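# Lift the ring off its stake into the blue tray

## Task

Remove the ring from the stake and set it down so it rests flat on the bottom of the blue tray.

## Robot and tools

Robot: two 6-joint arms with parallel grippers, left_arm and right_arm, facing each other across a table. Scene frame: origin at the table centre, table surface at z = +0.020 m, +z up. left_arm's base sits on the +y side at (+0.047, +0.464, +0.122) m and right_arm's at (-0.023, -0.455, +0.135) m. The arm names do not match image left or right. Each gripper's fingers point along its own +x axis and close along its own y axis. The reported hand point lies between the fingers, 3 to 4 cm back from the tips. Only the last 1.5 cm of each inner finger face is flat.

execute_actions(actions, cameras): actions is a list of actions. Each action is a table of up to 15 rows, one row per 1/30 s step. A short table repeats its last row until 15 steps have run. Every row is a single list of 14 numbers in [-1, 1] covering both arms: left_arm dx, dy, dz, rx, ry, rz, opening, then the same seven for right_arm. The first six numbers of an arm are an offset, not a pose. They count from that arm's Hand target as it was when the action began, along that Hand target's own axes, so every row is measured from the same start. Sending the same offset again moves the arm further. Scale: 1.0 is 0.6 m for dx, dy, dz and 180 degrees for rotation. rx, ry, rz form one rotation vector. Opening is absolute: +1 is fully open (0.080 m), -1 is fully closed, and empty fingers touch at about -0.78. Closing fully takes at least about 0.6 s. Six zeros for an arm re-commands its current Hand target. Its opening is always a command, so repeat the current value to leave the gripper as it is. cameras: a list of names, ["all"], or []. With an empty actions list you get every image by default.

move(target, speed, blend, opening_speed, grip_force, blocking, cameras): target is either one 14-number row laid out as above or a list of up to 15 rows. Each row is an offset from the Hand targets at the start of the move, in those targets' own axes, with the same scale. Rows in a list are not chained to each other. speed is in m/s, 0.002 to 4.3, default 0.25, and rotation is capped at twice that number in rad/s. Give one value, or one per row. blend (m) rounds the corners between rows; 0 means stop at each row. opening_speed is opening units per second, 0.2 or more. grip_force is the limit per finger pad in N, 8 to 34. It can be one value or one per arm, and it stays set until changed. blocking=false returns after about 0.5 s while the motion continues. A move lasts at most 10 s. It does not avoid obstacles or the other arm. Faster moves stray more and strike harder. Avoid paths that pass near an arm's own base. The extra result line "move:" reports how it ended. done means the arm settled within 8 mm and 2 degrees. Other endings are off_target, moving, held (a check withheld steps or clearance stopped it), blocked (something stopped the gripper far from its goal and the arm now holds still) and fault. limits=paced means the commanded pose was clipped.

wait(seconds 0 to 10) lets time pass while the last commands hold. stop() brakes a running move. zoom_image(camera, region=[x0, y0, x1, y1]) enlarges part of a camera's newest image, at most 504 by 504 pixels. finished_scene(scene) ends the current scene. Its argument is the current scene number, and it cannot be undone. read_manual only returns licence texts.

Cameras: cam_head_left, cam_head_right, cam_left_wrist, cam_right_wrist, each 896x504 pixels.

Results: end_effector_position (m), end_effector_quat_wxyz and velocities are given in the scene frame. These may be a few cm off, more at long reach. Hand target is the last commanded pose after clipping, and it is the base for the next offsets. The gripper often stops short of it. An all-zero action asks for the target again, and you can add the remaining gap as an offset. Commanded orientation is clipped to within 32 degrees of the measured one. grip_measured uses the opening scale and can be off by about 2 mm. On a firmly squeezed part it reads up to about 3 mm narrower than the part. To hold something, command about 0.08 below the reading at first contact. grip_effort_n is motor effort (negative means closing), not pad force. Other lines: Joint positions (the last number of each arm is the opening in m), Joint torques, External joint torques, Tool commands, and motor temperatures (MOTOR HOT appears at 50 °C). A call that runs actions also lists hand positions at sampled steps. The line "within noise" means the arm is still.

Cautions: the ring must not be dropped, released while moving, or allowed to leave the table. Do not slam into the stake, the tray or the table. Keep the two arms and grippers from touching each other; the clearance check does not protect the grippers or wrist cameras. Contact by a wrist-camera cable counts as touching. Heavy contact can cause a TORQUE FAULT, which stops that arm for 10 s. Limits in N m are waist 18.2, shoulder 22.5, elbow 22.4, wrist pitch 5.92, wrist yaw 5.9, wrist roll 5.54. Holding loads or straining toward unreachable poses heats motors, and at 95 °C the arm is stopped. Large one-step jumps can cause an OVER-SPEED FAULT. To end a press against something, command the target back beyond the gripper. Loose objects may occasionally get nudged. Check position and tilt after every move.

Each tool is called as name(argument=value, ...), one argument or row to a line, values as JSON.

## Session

execute_actions(
  actions=[],
)

Scene clock: 0.00 s.
left_arm: end_effector_position=(-0.0951, +0.2537, +0.1803) grip_measured=+1.000 grip_effort_n=n/a end_effector_quat_wxyz=(+0.056, +0.650, +0.041, -0.757) | right_arm: end_effector_position=(+0.2584, -0.2519, +0.2246) grip_measured=+1.000 grip_effort_n=n/a end_effector_quat_wxyz=(+0.797, +0.231, +0.277, +0.484)
Joint positions: left_arm=[-0.521 1.48 0.865 -0.852 0.114 0.898 0.08] | right_arm=[-1.291 1.683 0.371 0.975 -0.85 0.455 0.08]
Joint velocities: within noise
Joint torques (N m): no reading
External joint torques (N m): no reading
Motor temperatures (°C): left_arm=[27 30 26 27 27 29] | right_arm=[25 29 28 31 30 33]
Heat: left arm: hottest shoulder 30 °C (+0.0 °C/min); right arm: hottest wrist roll 33 °C (+0.0 °C/min).
Hand target: left_arm -0.0957, +0.2528, +0.1817; +0.058, +0.648, +0.039, -0.758 | right_arm +0.2592, -0.2516, +0.2266; +0.798, +0.231, +0.274, +0.486
Tool commands: left_gripper/opening=+1.0 right_gripper/opening=+1.0

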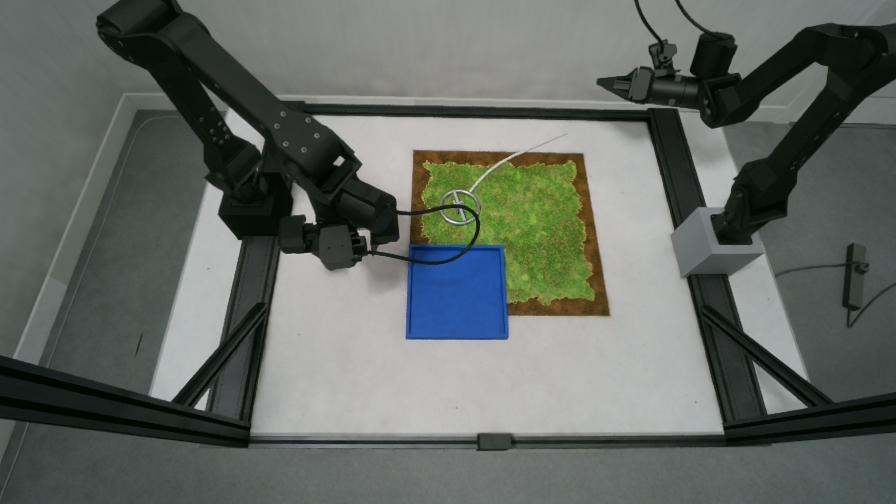

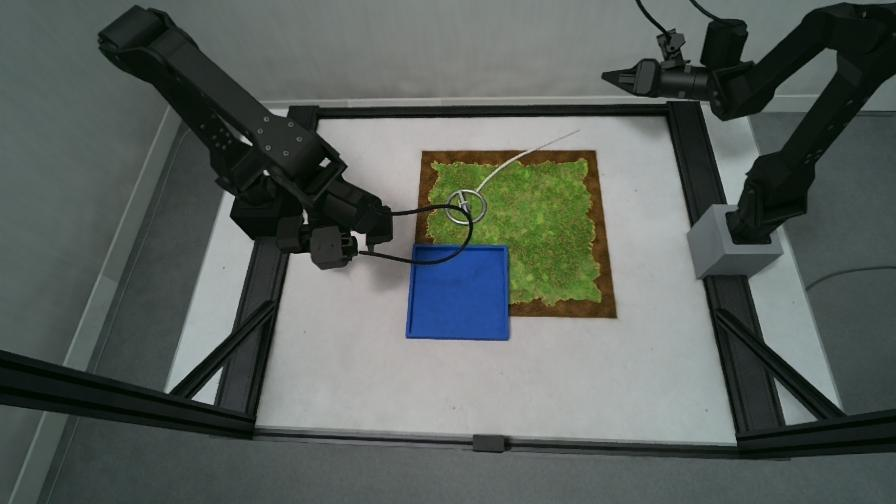

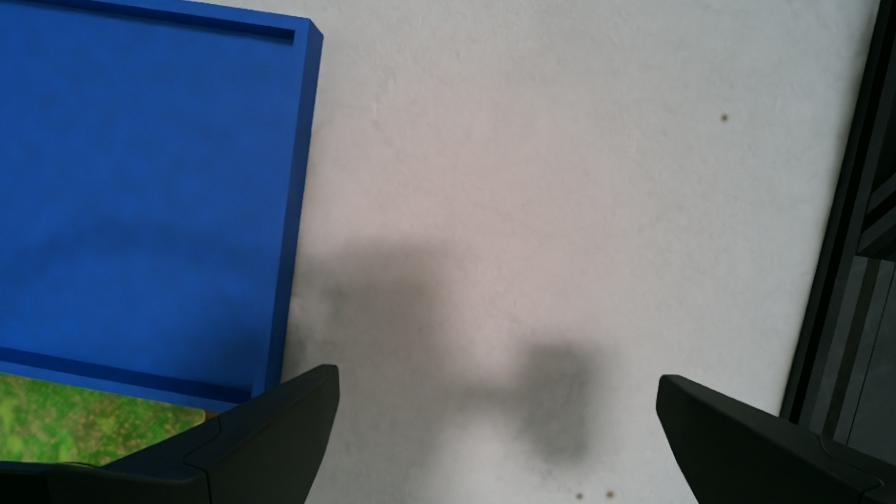

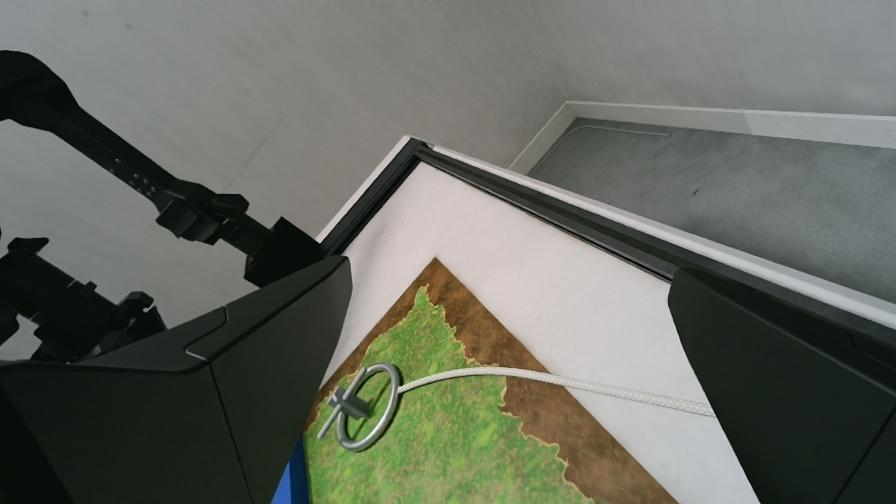

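zoom_image(
  camera="cam_head_left",
  region=[400, 140, 580, 260],
)

zoom_image(
  camera="cam_right_wrist",
  region=[290, 330, 470, 470],
)

Scaled by 2.800.

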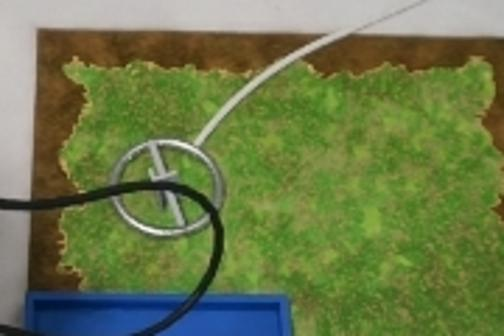

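Scaled by 2.800.

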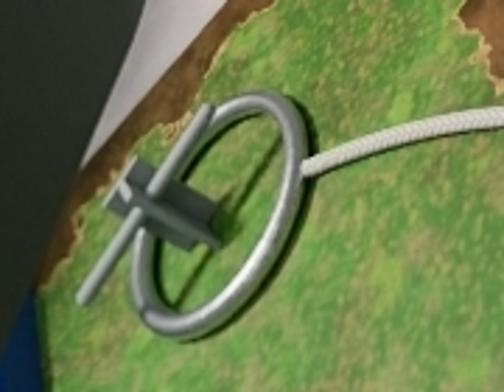

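move(
  target=[-0.0957,0.3595,-0.2332,-0.0664,0.0503,0,-0.33,0,0,0,0,0,0,1],
  speed=0.2,
  cameras=["cam_left_wrist","cam_head_left"],
)

Scene clock: 38.43 s.
left_arm: end_effector_position=(+0.0795, +0.0628, +0.2208) grip_measured=-0.326 grip_effort_n=-13.7 end_effector_quat_wxyz=(+0.123, +0.695, +0.124, -0.698) | right_arm: end_effector_position=(+0.2584, -0.2519, +0.2246) grip_measured=+1.000 grip_effort_n=-1.2 end_effector_quat_wxyz=(+0.797, +0.231, +0.277, +0.484)
Joint positions: left_arm=[0.089 2.089 1.784 -1.267 0.004 1.3 0.02] | right_arm=[-1.291 1.683 0.371 0.975 -0.85 0.455 0.08]
Joint torques (N m): left_arm=[-0.14 -9.42 7.61 0.15 -0.1 0.12] | right_arm=[-0.01 -6.13 4.72 1.45 -0.15 -0.03]
External joint torques (N m): left_arm=[-0.16 -0.3 2.14 -0.13 -0.14 0.12] | right_arm=[-0.01 -1.36 0.78 0.01 0 0]
Motor temperatures (°C): left_arm=[27 33 31 27 27 29] | right_arm=[25 31 29 34 30 33]
Heat: left arm: hottest shoulder 33 °C (+4.7 °C/min); right arm: hottest wrist pitch 34 °C (+4.7 °C/min).
Hand target: left_arm +0.0799, +0.0601, +0.2197; +0.121, +0.696, +0.123, -0.697 | right_arm +0.2592, -0.2516, +0.2266; +0.798, +0.231, +0.274, +0.486
Off the commanded pose: left_arm 0.003 m, 0 deg | right_arm 0.002 m, 0 deg.
move: done
Images, in order (width x height): cam_head_left 896x504, cam_left_wrist 896x504.

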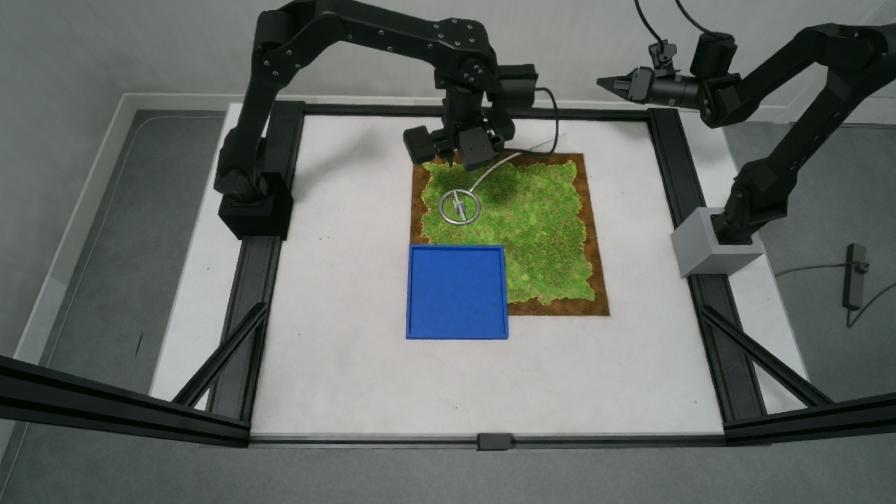

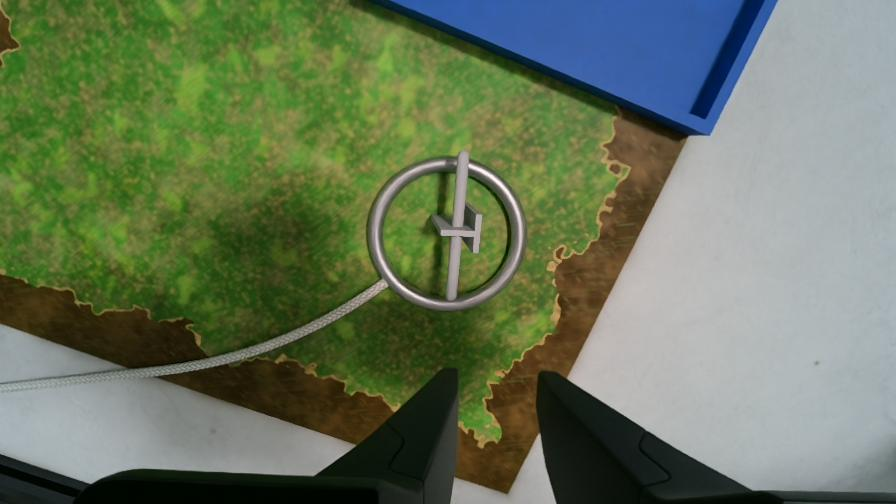

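zoom_image(
  camera="cam_left_wrist",
  region=[356, 140, 536, 320],
)

Scaled by 2.800.

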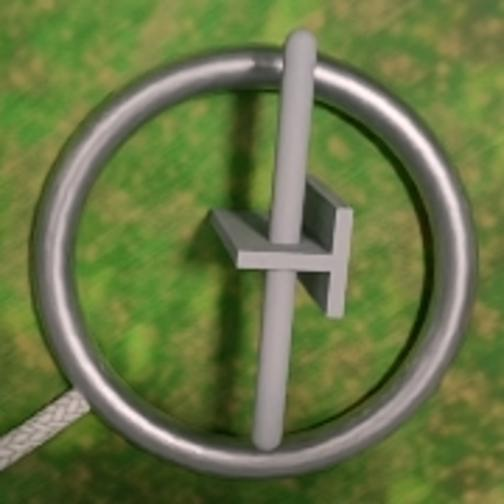

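move(
  target=[
    [-0.0833,-0.373,-0.0463,0,0,0,-0.33,0.1845,0.2527,-0.133,0.0896,0.2846,-0.2349,-0.33],
    [-0.0833,-0.373,-0.0463,0,0,0,-0.33,0.2772,0.2427,-0.3113,0.0896,0.2846,-0.2349,-0.33],
  ],
  speed=[0.2,0.15],
  blend=[0.01,0],
  cameras=["cam_right_wrist","cam_head_left"],
)

Scene clock: 141.27 s.
left_arm: end_effector_position=(+0.0298, +0.2778, +0.2700) grip_measured=-0.326 grip_effort_n=-14.2 end_effector_quat_wxyz=(+0.120, +0.695, +0.123, -0.698) | right_arm: end_effector_position=(+0.1029, -0.0225, +0.1471) grip_measured=-0.328 grip_effort_n=-15.6 end_effector_quat_wxyz=(+0.681, -0.004, +0.708, +0.188)
Joint positions: left_arm=[-0.083 1.245 1.053 -1.382 0.004 1.135 0.02] | right_arm=[-0.348 2.177 1.542 -0.717 -0.151 0.98 0.02]
Joint torques (N m): left_arm=[-0.31 -4.93 5.32 0.19 -0.11 -0.18] | right_arm=[0 -10.34 6.61 0.66 0.15 0.13]
External joint torques (N m): left_arm=[-0.3 -1.88 -0.09 -0.12 -0.15 -0.18] | right_arm=[0.07 -0.68 1.17 0.01 0.19 0.14]
Motor temperatures (°C): left_arm=[27 41 35 27 27 29] | right_arm=[25 33 30 36 29 33]
Heat: left arm: hottest shoulder 41 °C (+3.0 °C/min); right arm: hottest wrist pitch 36 °C (+1.0 °C/min).
Hand target: left_arm +0.0300, +0.2800, +0.2700; +0.121, +0.696, +0.123, -0.697 | right_arm +0.1044, -0.0214, +0.1444; +0.683, -0.003, +0.707, +0.185
Off the commanded pose: left_arm 0.002 m, 0 deg | right_arm 0.003 m, 0 deg.
move: done
Images, in order (width x height): cam_head_left 896x504, cam_right_wrist 896x504.

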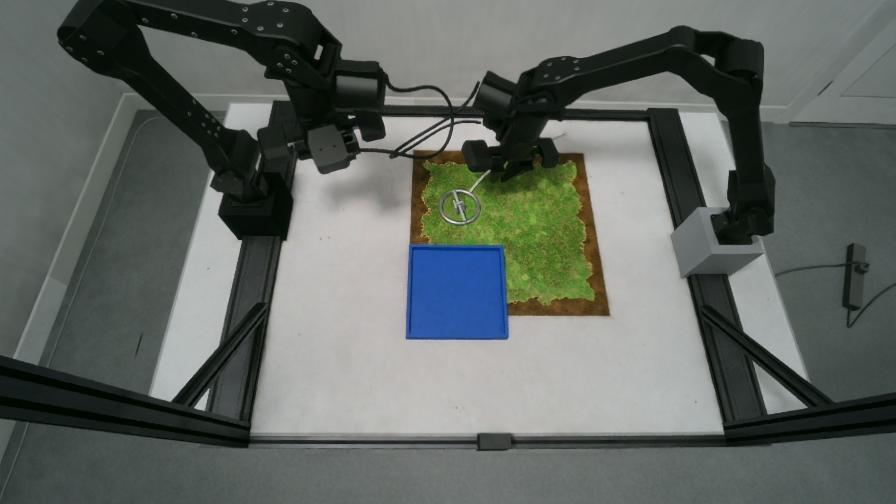

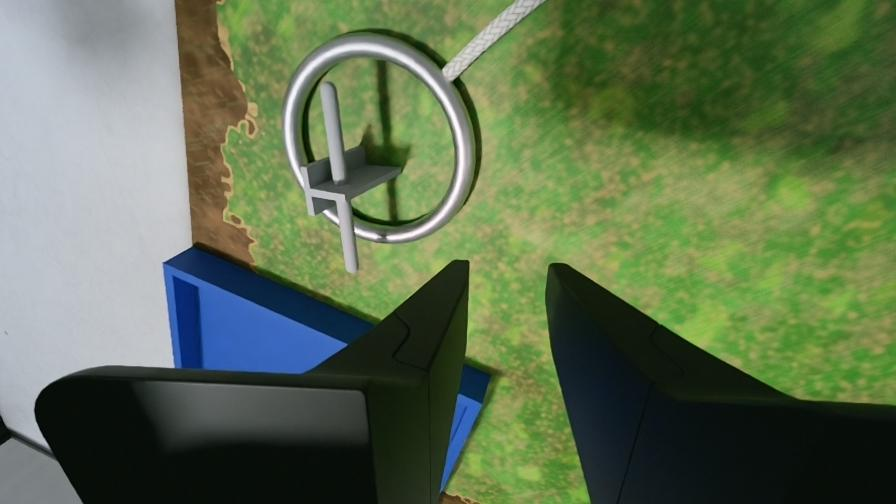

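move(
  target=[0,0,0,0,0,0,-0.33,0.1033,0.0223,0.0093,0,0,0,-0.35],
  speed=0.12,
  cameras=["cam_right_wrist"],
)

Scene clock: 177.87 s.
left_arm: end_effector_position=(+0.0298, +0.2778, +0.2700) grip_measured=-0.326 grip_effort_n=-14.2 end_effector_quat_wxyz=(+0.120, +0.695, +0.123, -0.698) | right_arm: end_effector_position=(+0.1016, +0.0057, +0.0908) grip_measured=-0.348 grip_effort_n=-15.1 end_effector_quat_wxyz=(+0.681, -0.003, +0.708, +0.187)
Joint positions: left_arm=[-0.083 1.245 1.053 -1.382 0.004 1.135 0.02] | right_arm=[-0.324 2.367 1.625 -0.609 -0.145 1.006 0.019]
Joint torques (N m): left_arm=[-0.3 -4.93 5.3 0.19 -0.1 -0.19] | right_arm=[0.15 -10.95 6.92 0.64 0.16 0.13]
External joint torques (N m): left_arm=[-0.3 -1.79 -0.17 -0.11 -0.15 -0.19] | right_arm=[0.07 -0.44 1.7 0 0.21 0.14]
Heat: left arm: hottest shoulder 37 °C (-3.0 °C/min); right arm: hottest shoulder 36 °C (+3.0 °C/min).
Hand target: left_arm +0.0300, +0.2800, +0.2700; +0.121, +0.696, +0.123, -0.697 | right_arm +0.1022, +0.0081, +0.0881; +0.683, -0.003, +0.707, +0.185
Off the commanded pose: left_arm 0.002 m, 0 deg | right_arm 0.004 m, 0 deg.
move: done
Images, in order (width x height): cam_right_wrist 896x504.

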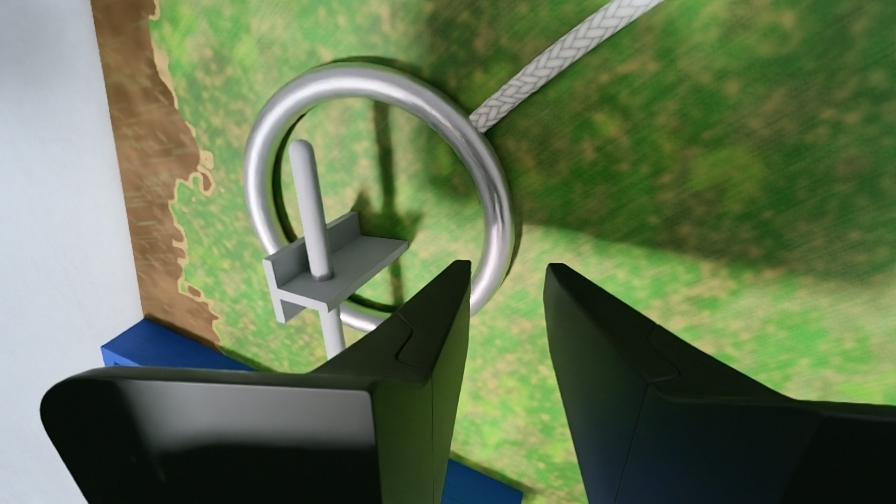

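move(
  target=[0,0,0,0,0,0,-0.33,0.0463,0.0015,0.0098,0,0,0,-0.35],
  speed=0.07,
  cameras=["cam_right_wrist"],
)

Scene clock: 193.20 s.
left_arm: end_effector_position=(+0.0298, +0.2778, +0.2700) grip_measured=-0.326 grip_effort_n=-13.7 end_effector_quat_wxyz=(+0.120, +0.695, +0.123, -0.698) | right_arm: end_effector_position=(+0.1055, +0.0175, +0.0681) grip_measured=-0.348 grip_effort_n=-14.2 end_effector_quat_wxyz=(+0.682, -0.001, +0.706, +0.190)
Joint positions: left_arm=[-0.083 1.245 1.053 -1.382 0.004 1.135 0.02] | right_arm=[-0.324 2.448 1.673 -0.567 -0.144 1.006 0.019]
Joint torques (N m): left_arm=[-0.29 -4.92 5.31 0.18 -0.1 -0.18] | right_arm=[0.03 -10.45 6.54 0.58 0.13 0.08]
External joint torques (N m): left_arm=[-0.31 -1.81 -0.12 -0.11 -0.14 -0.18] | right_arm=[0.05 0.22 1.46 -0.07 0.17 0.09]
Motor temperatures (°C): left_arm=[27 37 30 27 27 29] | right_arm=[25 39 33 34 29 33]
Heat: left arm: hottest shoulder 37 °C (-3.0 °C/min); right arm: hottest shoulder 39 °C (+6.1 °C/min).
Hand target: left_arm +0.0300, +0.2800, +0.2700; +0.121, +0.696, +0.123, -0.697 | right_arm +0.1058, +0.0174, +0.0615; +0.683, -0.003, +0.707, +0.185
Off the commanded pose: left_arm 0.002 m, 0 deg | right_arm 0.007 m, 1 deg.
move: done
Images, in order (width x height): cam_right_wrist 896x504.

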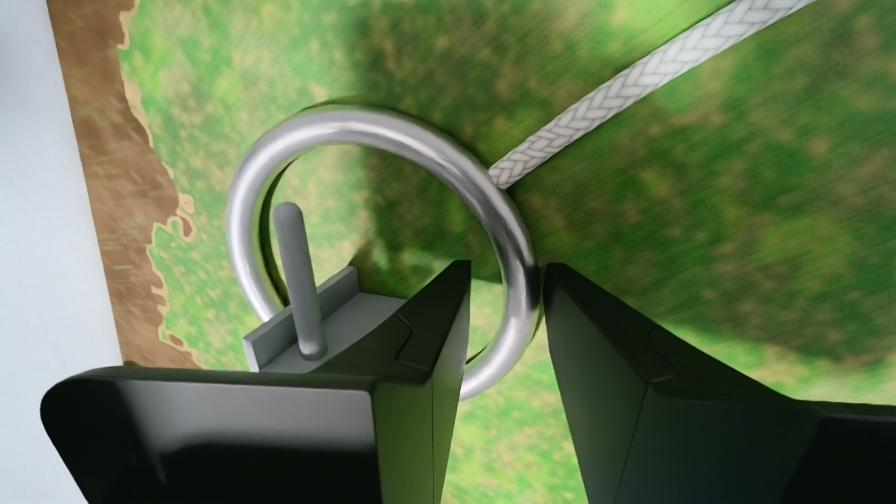

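move(
  target=[
    [0,0,0,0,0,0,-0.33,0.0067,-0.002,0,0,0,0,-0.35],
    [0,0,0,0,0,0,-0.33,0.0067,-0.002,0,0,0,0,-0.68],
  ],
  speed=0.08,
  opening_speed=0.4,
  cameras=["cam_right_wrist"],
)

Scene clock: 204.20 s.
left_arm: end_effector_position=(+0.0298, +0.2778, +0.2700) grip_measured=-0.326 grip_effort_n=-14.2 end_effector_quat_wxyz=(+0.120, +0.695, +0.123, -0.698) | right_arm: end_effector_position=(+0.1066, +0.0183, +0.0667) grip_measured=-0.614 grip_effort_n=-83.5 end_effector_quat_wxyz=(+0.683, +0.001, +0.705, +0.191)
Joint positions: left_arm=[-0.083 1.245 1.053 -1.382 0.004 1.135 0.02] | right_arm=[-0.325 2.452 1.673 -0.558 -0.143 1.006 0.007]
Joint torques (N m): left_arm=[-0.3 -4.93 5.33 0.19 -0.11 -0.18] | right_arm=[0.1 -9.97 6.17 0.81 0.09 0.07]
External joint torques (N m): left_arm=[-0.31 -1.83 -0.11 -0.1 -0.15 -0.18] | right_arm=[0.03 0.89 1.01 0.12 0.14 0.08]
Heat: left arm: hottest shoulder 36 °C (-4.1 °C/min); right arm: hottest shoulder 40 °C (+7.1 °C/min).
Hand target: left_arm +0.0300, +0.2800, +0.2700; +0.121, +0.696, +0.123, -0.697 | right_arm +0.1059, +0.0173, +0.0574; +0.683, -0.003, +0.707, +0.185
Off the commanded pose: left_arm 0.002 m, 0 deg | right_arm 0.010 m, 1 deg.
move: off_target (right_arm); target 2's new opening was sent with right_arm's hand 0.010 m and 1 deg from that target
Images, in order (width x height): cam_right_wrist 896x504.

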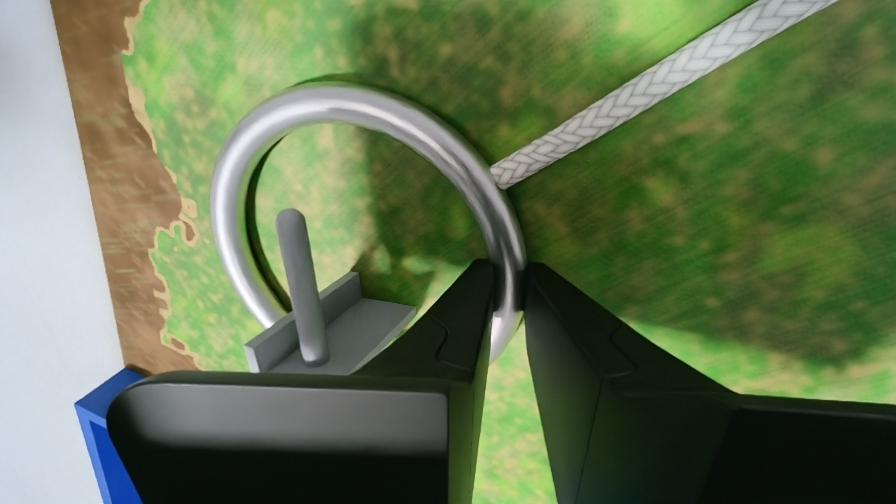

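move(
  target=[
    [0,0,0,0,0,0,-0.33,-0.0419,0.0112,0,0,0,0,-0.68],
    [0,0,0,0,0,0,-0.33,-0.04,0.0182,0.0113,0,0,0,-0.68],
  ],
  speed=0.08,
  blend=[0.004,0],
  cameras=["cam_right_wrist"],
)

Scene clock: 232.27 s.
left_arm: end_effector_position=(+0.0298, +0.2778, +0.2700) grip_measured=-0.326 grip_effort_n=-14.7 end_effector_quat_wxyz=(+0.120, +0.695, +0.123, -0.698) | right_arm: end_effector_position=(+0.1083, +0.0183, +0.0786) grip_measured=-0.614 grip_effort_n=-83.5 end_effector_quat_wxyz=(+0.680, -0.007, +0.711, +0.179)
Joint positions: left_arm=[-0.083 1.245 1.053 -1.382 0.004 1.135 0.02] | right_arm=[-0.329 2.451 1.733 -0.651 -0.143 1.006 0.007]
Joint torques (N m): left_arm=[-0.29 -4.94 5.3 0.19 -0.11 -0.18] | right_arm=[-0.19 -13.26 7.37 0.54 0.03 -0.15]
External joint torques (N m): left_arm=[-0.31 -1.84 -0.13 -0.1 -0.15 -0.18] | right_arm=[-0.2 -2.33 2.16 -0.07 0.08 -0.13]
Heat: left arm: hottest shoulder 36 °C (-2.0 °C/min); right arm: hottest shoulder 40 °C (+5.1 °C/min).
Hand target: left_arm +0.0300, +0.2800, +0.2700; +0.121, +0.696, +0.123, -0.697 | right_arm +0.1113, +0.0233, +0.0833; +0.683, -0.003, +0.707, +0.185
Off the commanded pose: left_arm 0.002 m, 0 deg | right_arm 0.007 m, 1 deg.
move: done
Images, in order (width x height): cam_right_wrist 896x504.

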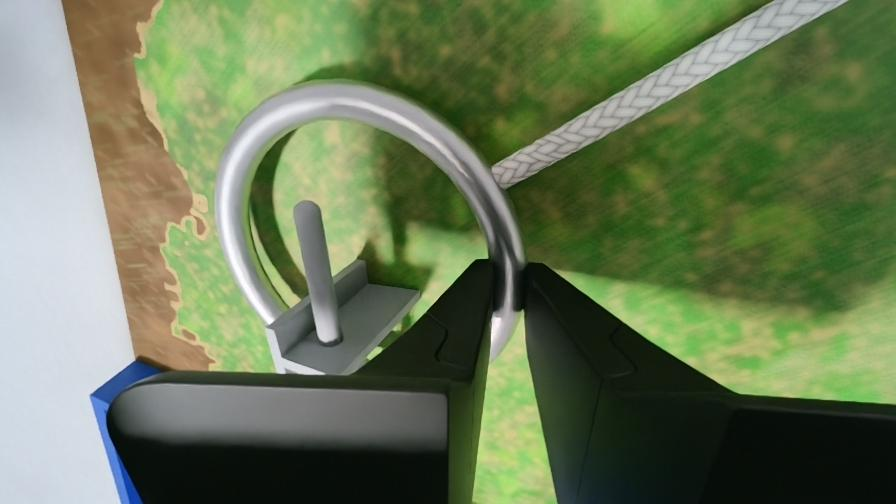

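move(
  target=[
    [0,0,0,0,0,0,-0.33,-0.0302,0.0081,-0.0193,-0.0287,-0.1073,0,-0.68],
    [0,0,0,0,0,0,-0.33,-0.0449,0.0120,-0.0477,-0.0546,-0.2039,0,-0.68],
  ],
  blend=[0.004,0],
  speed=0.1,
  cameras=["cam_right_wrist","cam_head_left"],
)

Scene clock: 268.97 s.
left_arm: end_effector_position=(+0.0298, +0.2778, +0.2700) grip_measured=-0.326 grip_effort_n=-13.7 end_effector_quat_wxyz=(+0.120, +0.695, +0.123, -0.698) | right_arm: end_effector_position=(+0.0827, +0.0114, +0.0966) grip_measured=-0.614 grip_effort_n=-83.5 end_effector_quat_wxyz=(+0.865, -0.015, +0.447, +0.229)
Joint positions: left_arm=[-0.083 1.245 1.053 -1.382 0.004 1.135 0.02] | right_arm=[-0.09 2.269 1.303 -0.112 0.484 1.005 0.007]
Joint torques (N m): left_arm=[-0.28 -4.93 5.31 0.19 -0.1 -0.18] | right_arm=[0.13 -15.53 5.14 1.22 0.65 -0.1]
External joint torques (N m): left_arm=[-0.26 -1.84 -0.1 -0.1 -0.15 -0.18] | right_arm=[0.14 -5.86 0.23 0.22 0.36 -0.09]
Motor temperatures (°C): left_arm=[27 35 30 27 27 29] | right_arm=[25 49 33 33 29 33]
Heat: left arm: hottest shoulder 35 °C (-1.0 °C/min); right arm: hottest shoulder 49 °C (+9.0 °C/min).
Hand target: left_arm +0.0300, +0.2800, +0.2700; +0.121, +0.696, +0.123, -0.697 | right_arm +0.0835, +0.0156, +0.1111; +0.868, -0.002, +0.438, +0.236
Off the commanded pose: left_arm 0.002 m, 0 deg | right_arm 0.015 m, 2 deg.
move: off_target (right_arm)
Images, in order (width x height): cam_head_left 896x504, cam_right_wrist 896x504.

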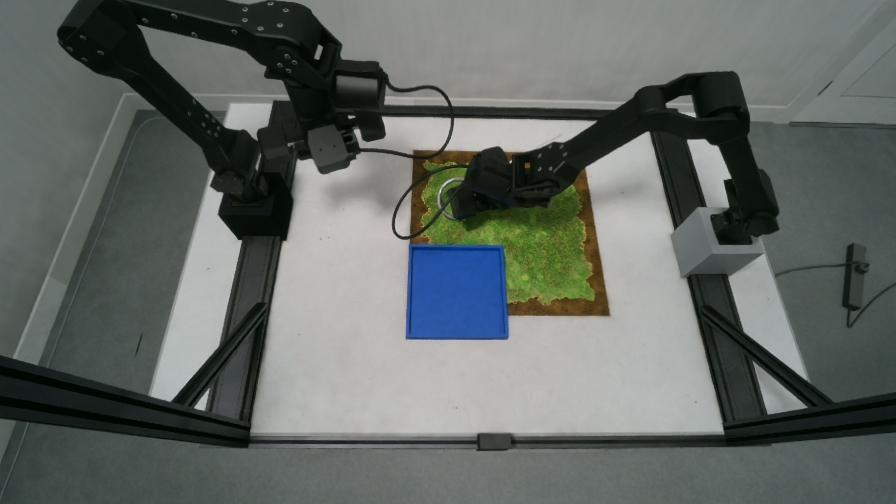

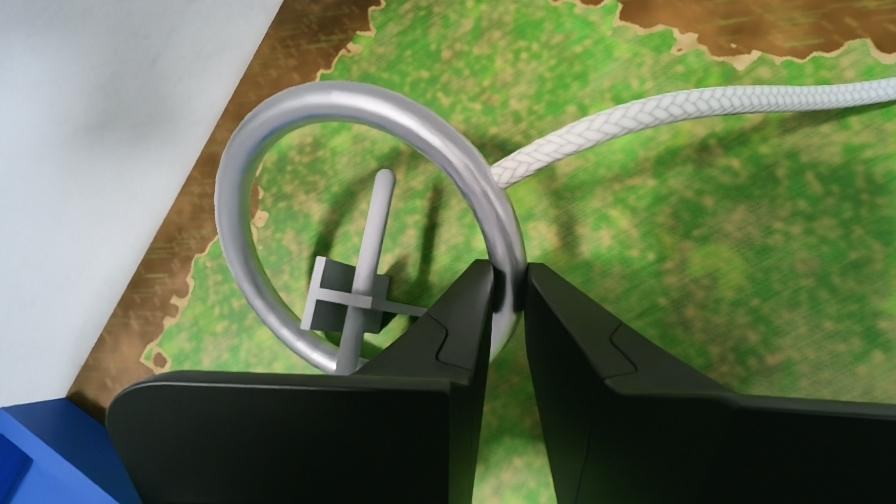

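move(
  target=[
    [0,0,0,0,0,0,-0.33,-0.0246,0.0066,-0.0055,0,0,0,-0.68],
    [0,0,0,0,0,0,-0.33,-0.0515,0.0138,-0.0303,0,0,0,-0.68],
  ],
  blend=[0.004,0],
  speed=0.08,
  cameras=["cam_right_wrist"],
)

Scene clock: 288.50 s.
left_arm: end_effector_position=(+0.0298, +0.2778, +0.2700) grip_measured=-0.326 grip_effort_n=-14.7 end_effector_quat_wxyz=(+0.120, +0.695, +0.123, -0.698) | right_arm: end_effector_position=(+0.0493, +0.0037, +0.1121) grip_measured=-0.614 grip_effort_n=-83.5 end_effector_quat_wxyz=(+0.865, -0.017, +0.444, +0.233)
Joint positions: left_arm=[-0.083 1.245 1.053 -1.382 0.004 1.135 0.02] | right_arm=[-0.008 2.208 1.274 -0.178 0.523 1.076 0.007]
Joint torques (N m): left_arm=[-0.28 -4.93 5.3 0.19 -0.11 -0.18] | right_arm=[-0.02 -14.9 5.2 0.96 0.69 0.2]
External joint torques (N m): left_arm=[-0.27 -1.84 -0.16 -0.13 -0.15 -0.18] | right_arm=[-0.04 -5.67 0.32 0.04 0.38 0.2]
Heat: left arm: hottest shoulder 35 °C (-1.0 °C/min); right arm: hottest shoulder 53 °C (+13.1 °C/min). Fold the right arm in close to its base, or ease its load, before you think long.
Hand target: left_arm +0.0300, +0.2800, +0.2700; +0.121, +0.696, +0.123, -0.697 | right_arm +0.0509, +0.0066, +0.1252; +0.868, -0.002, +0.438, +0.236
Off the commanded pose: left_arm 0.002 m, 0 deg | right_arm 0.013 m, 2 deg.
MOTOR HOT: joint 2 (shoulder) of the right arm reports 53 °C; the controller stops that arm at 95 °C. To cool a motor, set the load down, stop pushing, or move to a pose that needs little force.
move: off_target (right_arm)
Images, in order (width x height): cam_right_wrist 896x504.

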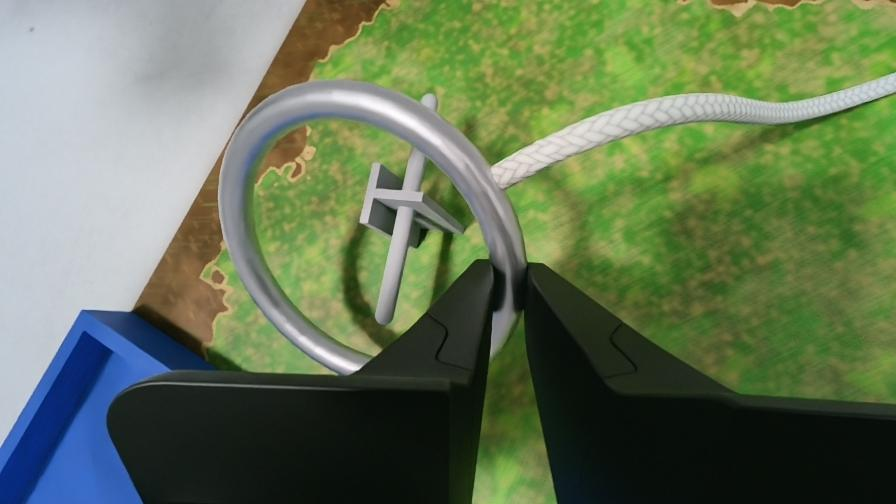

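move(
  target=[
    [0,0,0,0,0,0,-0.33,-0.1197,0.0321,0.0715,0,0,0,-0.68],
    [0,0,0,0,0,0,-0.33,-0.1622,0.0780,-0.0098,0.0273,0.102,0,-0.68],
    [0,0,0,0,0,0,-0.33,-0.1376,0.1073,-0.1380,0.0546,0.2039,0,-0.68],
  ],
  blend=[0.015,0.02,0],
  speed=[0.12,0.18,0.18],
  cameras=["cam_right_wrist","cam_head_left"],
)

Scene clock: 302.80 s.
left_arm: end_effector_position=(+0.0298, +0.2778, +0.2700) grip_measured=-0.326 grip_effort_n=-14.7 end_effector_quat_wxyz=(+0.120, +0.695, +0.123, -0.698) | right_arm: end_effector_position=(-0.0780, +0.0078, +0.1481) grip_measured=-0.614 grip_effort_n=-83.5 end_effector_quat_wxyz=(+0.686, -0.008, +0.705, +0.181)
Joint positions: left_arm=[-0.083 1.245 1.053 -1.382 0.004 1.135 0.02] | right_arm=[0.093 2.213 1.607 -0.72 -0.034 1.412 0.007]
Joint torques (N m): left_arm=[-0.31 -4.93 5.31 0.19 -0.1 -0.18] | right_arm=[0.14 -11.05 7.82 0.79 -0.14 0.12]
External joint torques (N m): left_arm=[-0.31 -1.81 -0.14 -0.09 -0.15 -0.18] | right_arm=[0.21 -1.12 2.28 0.1 -0.17 0.13]
Motor temperatures (°C): left_arm=[27 35 30 27 27 29] | right_arm=[25 57 33 34 30 33]
Heat: left arm: hottest shoulder 35 °C (-1.0 °C/min); right arm: hottest shoulder 57 °C (+14.0 °C/min). Fold the right arm in close to its base, or ease its load, before you think long.
Hand target: left_arm +0.0300, +0.2800, +0.2700; +0.121, +0.696, +0.123, -0.697 | right_arm -0.0801, +0.0129, +0.1501; +0.683, -0.003, +0.707, +0.185
Off the commanded pose: left_arm 0.002 m, 0 deg | right_arm 0.006 m, 1 deg.
MOTOR HOT: still on. Joint 2 (shoulder) of the right arm reports 57 °C.
move: done
Images, in order (width x height): cam_head_left 896x504, cam_right_wrist 896x504.

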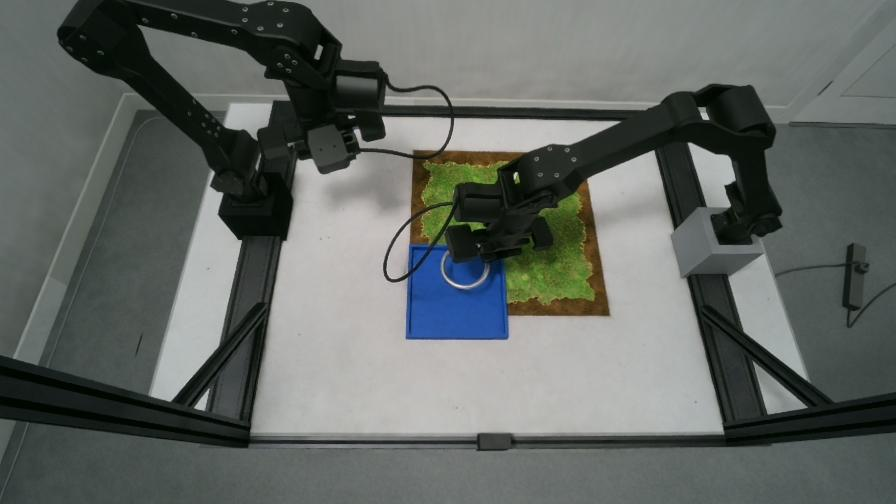

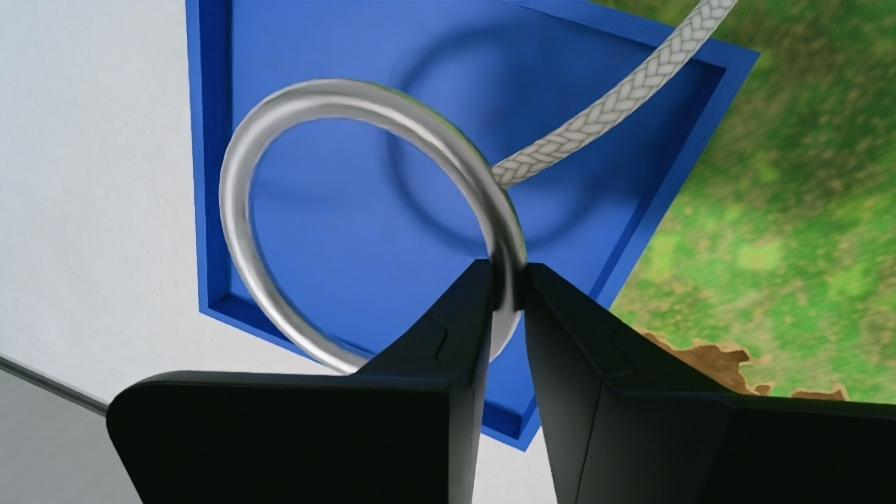

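move(
  target=[
    [0,0,0,0,0,0,-0.33,0.1288,-0.0025,-0.0173,0,0,0,-0.68],
    [0,0,0,0,0,0,-0.33,0.148,-0.0077,-0.0173,0,0,0,-0.68],
  ],
  blend=[0.005,0],
  speed=[0.12,0.05],
  cameras=["cam_right_wrist","cam_head_left"],
)

Scene clock: 336.10 s.
left_arm: end_effector_position=(+0.0298, +0.2778, +0.2700) grip_measured=-0.326 grip_effort_n=-13.7 end_effector_quat_wxyz=(+0.120, +0.695, +0.123, -0.698) | right_arm: end_effector_position=(-0.0936, +0.0288, +0.0727) grip_measured=-0.614 grip_effort_n=-83.5 end_effector_quat_wxyz=(+0.682, +0.002, +0.706, +0.190)
Joint positions: left_arm=[-0.083 1.245 1.053 -1.382 0.004 1.135 0.02] | right_arm=[0.12 2.408 1.614 -0.505 -0.034 1.441 0.007]
Joint torques (N m): left_arm=[-0.32 -4.94 5.31 0.19 -0.1 -0.18] | right_arm=[0.28 -9.51 6.35 0.89 0.12 0.12]
External joint torques (N m): left_arm=[-0.3 -1.81 -0.14 -0.1 -0.15 -0.18] | right_arm=[0.28 1.07 1.25 0.19 0.09 0.13]
Motor temperatures (°C): left_arm=[27 35 30 27 27 29] | right_arm=[25 56 36 34 30 33]
Heat: left arm: hottest shoulder 35 °C (+0.0 °C/min); right arm: hottest shoulder 56 °C (+5.1 °C/min). Fold the right arm in close to its base, or ease its load, before you think long.
Hand target: left_arm +0.0300, +0.2800, +0.2700; +0.121, +0.696, +0.123, -0.697 | right_arm -0.0950, +0.0280, +0.0630; +0.683, -0.003, +0.707, +0.185
Off the commanded pose: left_arm 0.002 m, 0 deg | right_arm 0.010 m, 1 deg.
MOTOR HOT: still on. Joint 2 (shoulder) of the right arm reports 56 °C.
move: off_target (right_arm)
Images, in order (width x height): cam_head_left 896x504, cam_right_wrist 896x504.

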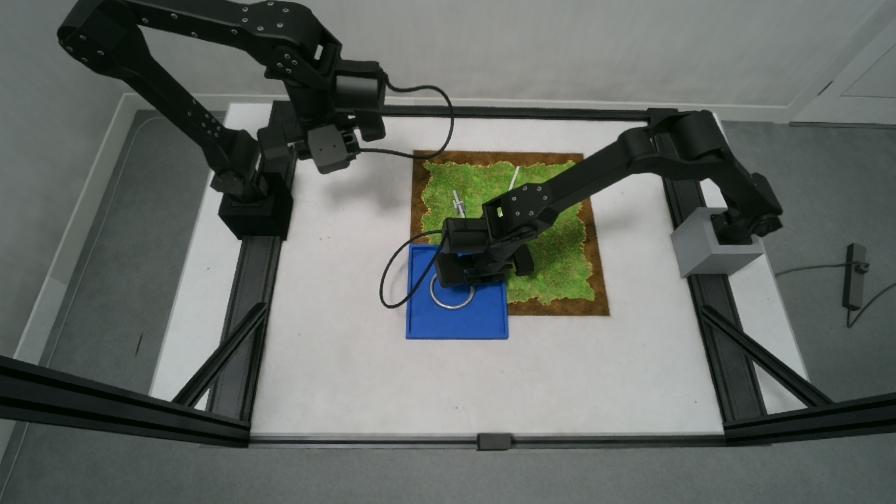

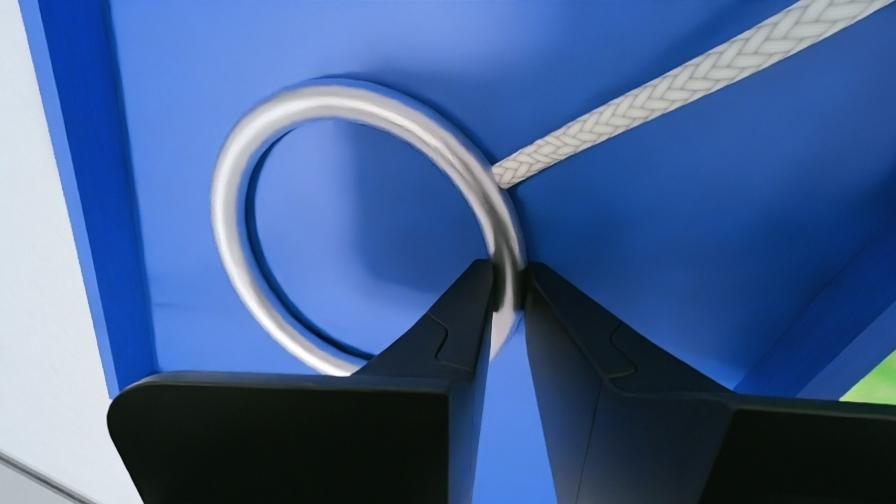

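move(
  target=[
    [0,0,0,0,0,0,-0.33,0.0070,-0.0019,0,0,0,0,-0.68],
    [0,0,0,0,0,0,-0.33,0.0070,-0.0019,0,0,0,0,-0.35],
    [0,0,0,0,0,0,-0.33,-0.045,-0.0019,0,0,0,0,-0.35],
    [0,0,0,0,0,0,-0.33,-0.2,0,0,0,0,0,-0.35],
  ],
  blend=[0,0,0.01,0],
  speed=[0.05,0.05,0.08,0.2],
  opening_speed=0.35,
  cameras=["cam_right_wrist","cam_head_left"],
)

Scene clock: 351.50 s.
left_arm: end_effector_position=(+0.0298, +0.2778, +0.2700) grip_measured=-0.326 grip_effort_n=-14.2 end_effector_quat_wxyz=(+0.120, +0.695, +0.123, -0.698) | right_arm: end_effector_position=(-0.0873, -0.0058, +0.1691) grip_measured=-0.352 grip_effort_n=11.4 end_effector_quat_wxyz=(+0.684, -0.011, +0.708, +0.175)
Joint positions: left_arm=[-0.083 1.245 1.053 -1.382 0.004 1.135 0.02] | right_arm=[0.117 2.148 1.591 -0.781 -0.034 1.44 0.019]
Joint torques (N m): left_arm=[-0.28 -4.92 5.32 0.2 -0.1 -0.18] | right_arm=[-0.08 -13.85 7.04 0.51 0.04 -0.16]
External joint torques (N m): left_arm=[-0.27 -1.86 -0.08 -0.1 -0.14 -0.18] | right_arm=[-0.03 -4.29 1.51 -0.15 0.01 -0.15]
Heat: left arm: hottest shoulder 35 °C (+0.0 °C/min); right arm: hottest shoulder 53 °C (-2.0 °C/min). Fold the right arm in close to its base, or ease its load, before you think long.
Hand target: left_arm +0.0300, +0.2800, +0.2700; +0.121, +0.696, +0.123, -0.697 | right_arm -0.0868, -0.0019, +0.1790; +0.683, -0.003, +0.707, +0.185
Off the commanded pose: left_arm 0.002 m, 0 deg | right_arm 0.011 m, 1 deg.
MOTOR HOT: still on. Joint 2 (shoulder) of the right arm reports 53 °C.
move: off_target (right_arm); target 2's new opening was sent with right_arm's hand 0.014 m and 1 deg from that target
Images, in order (width x height): cam_head_left 896x504, cam_right_wrist 896x504.

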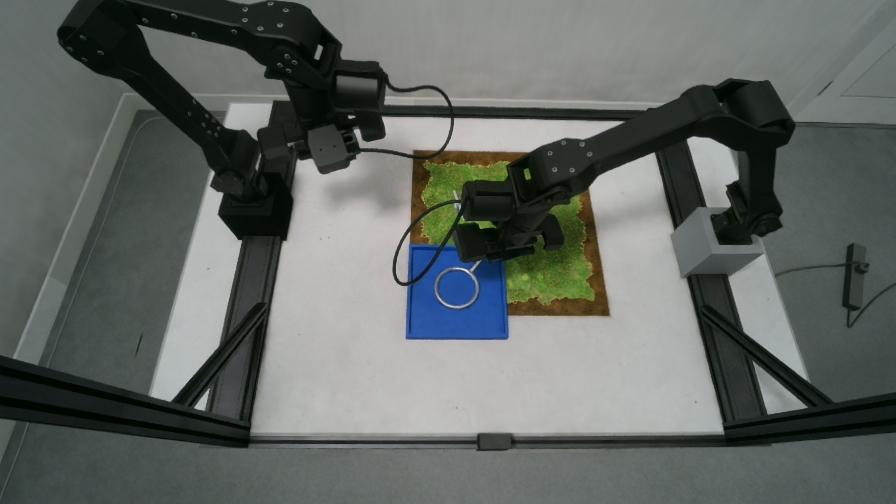

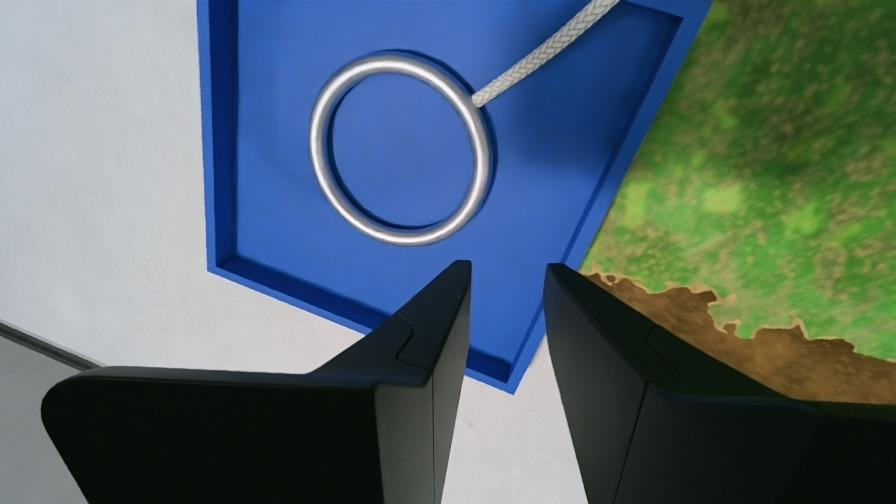

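zoom_image(
  camera="cam_right_wrist",
  region=[280, 0, 720, 260],
)

zoom_image(
  camera="cam_head_left",
  region=[390, 230, 530, 350],
)

Scaled by 1.145.

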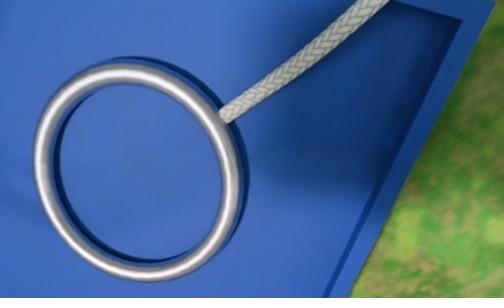

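Scaled by 3.600.

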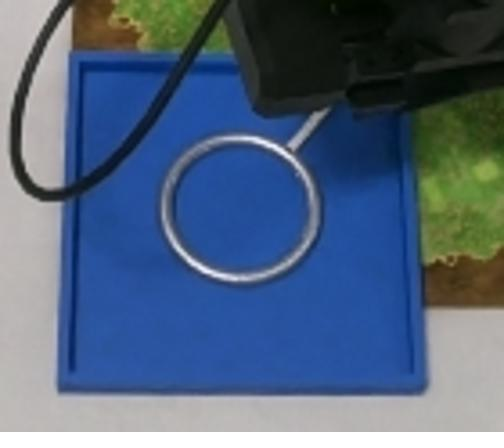

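finished_scene(
  scene=3,
)

The scene is finished: the task was done.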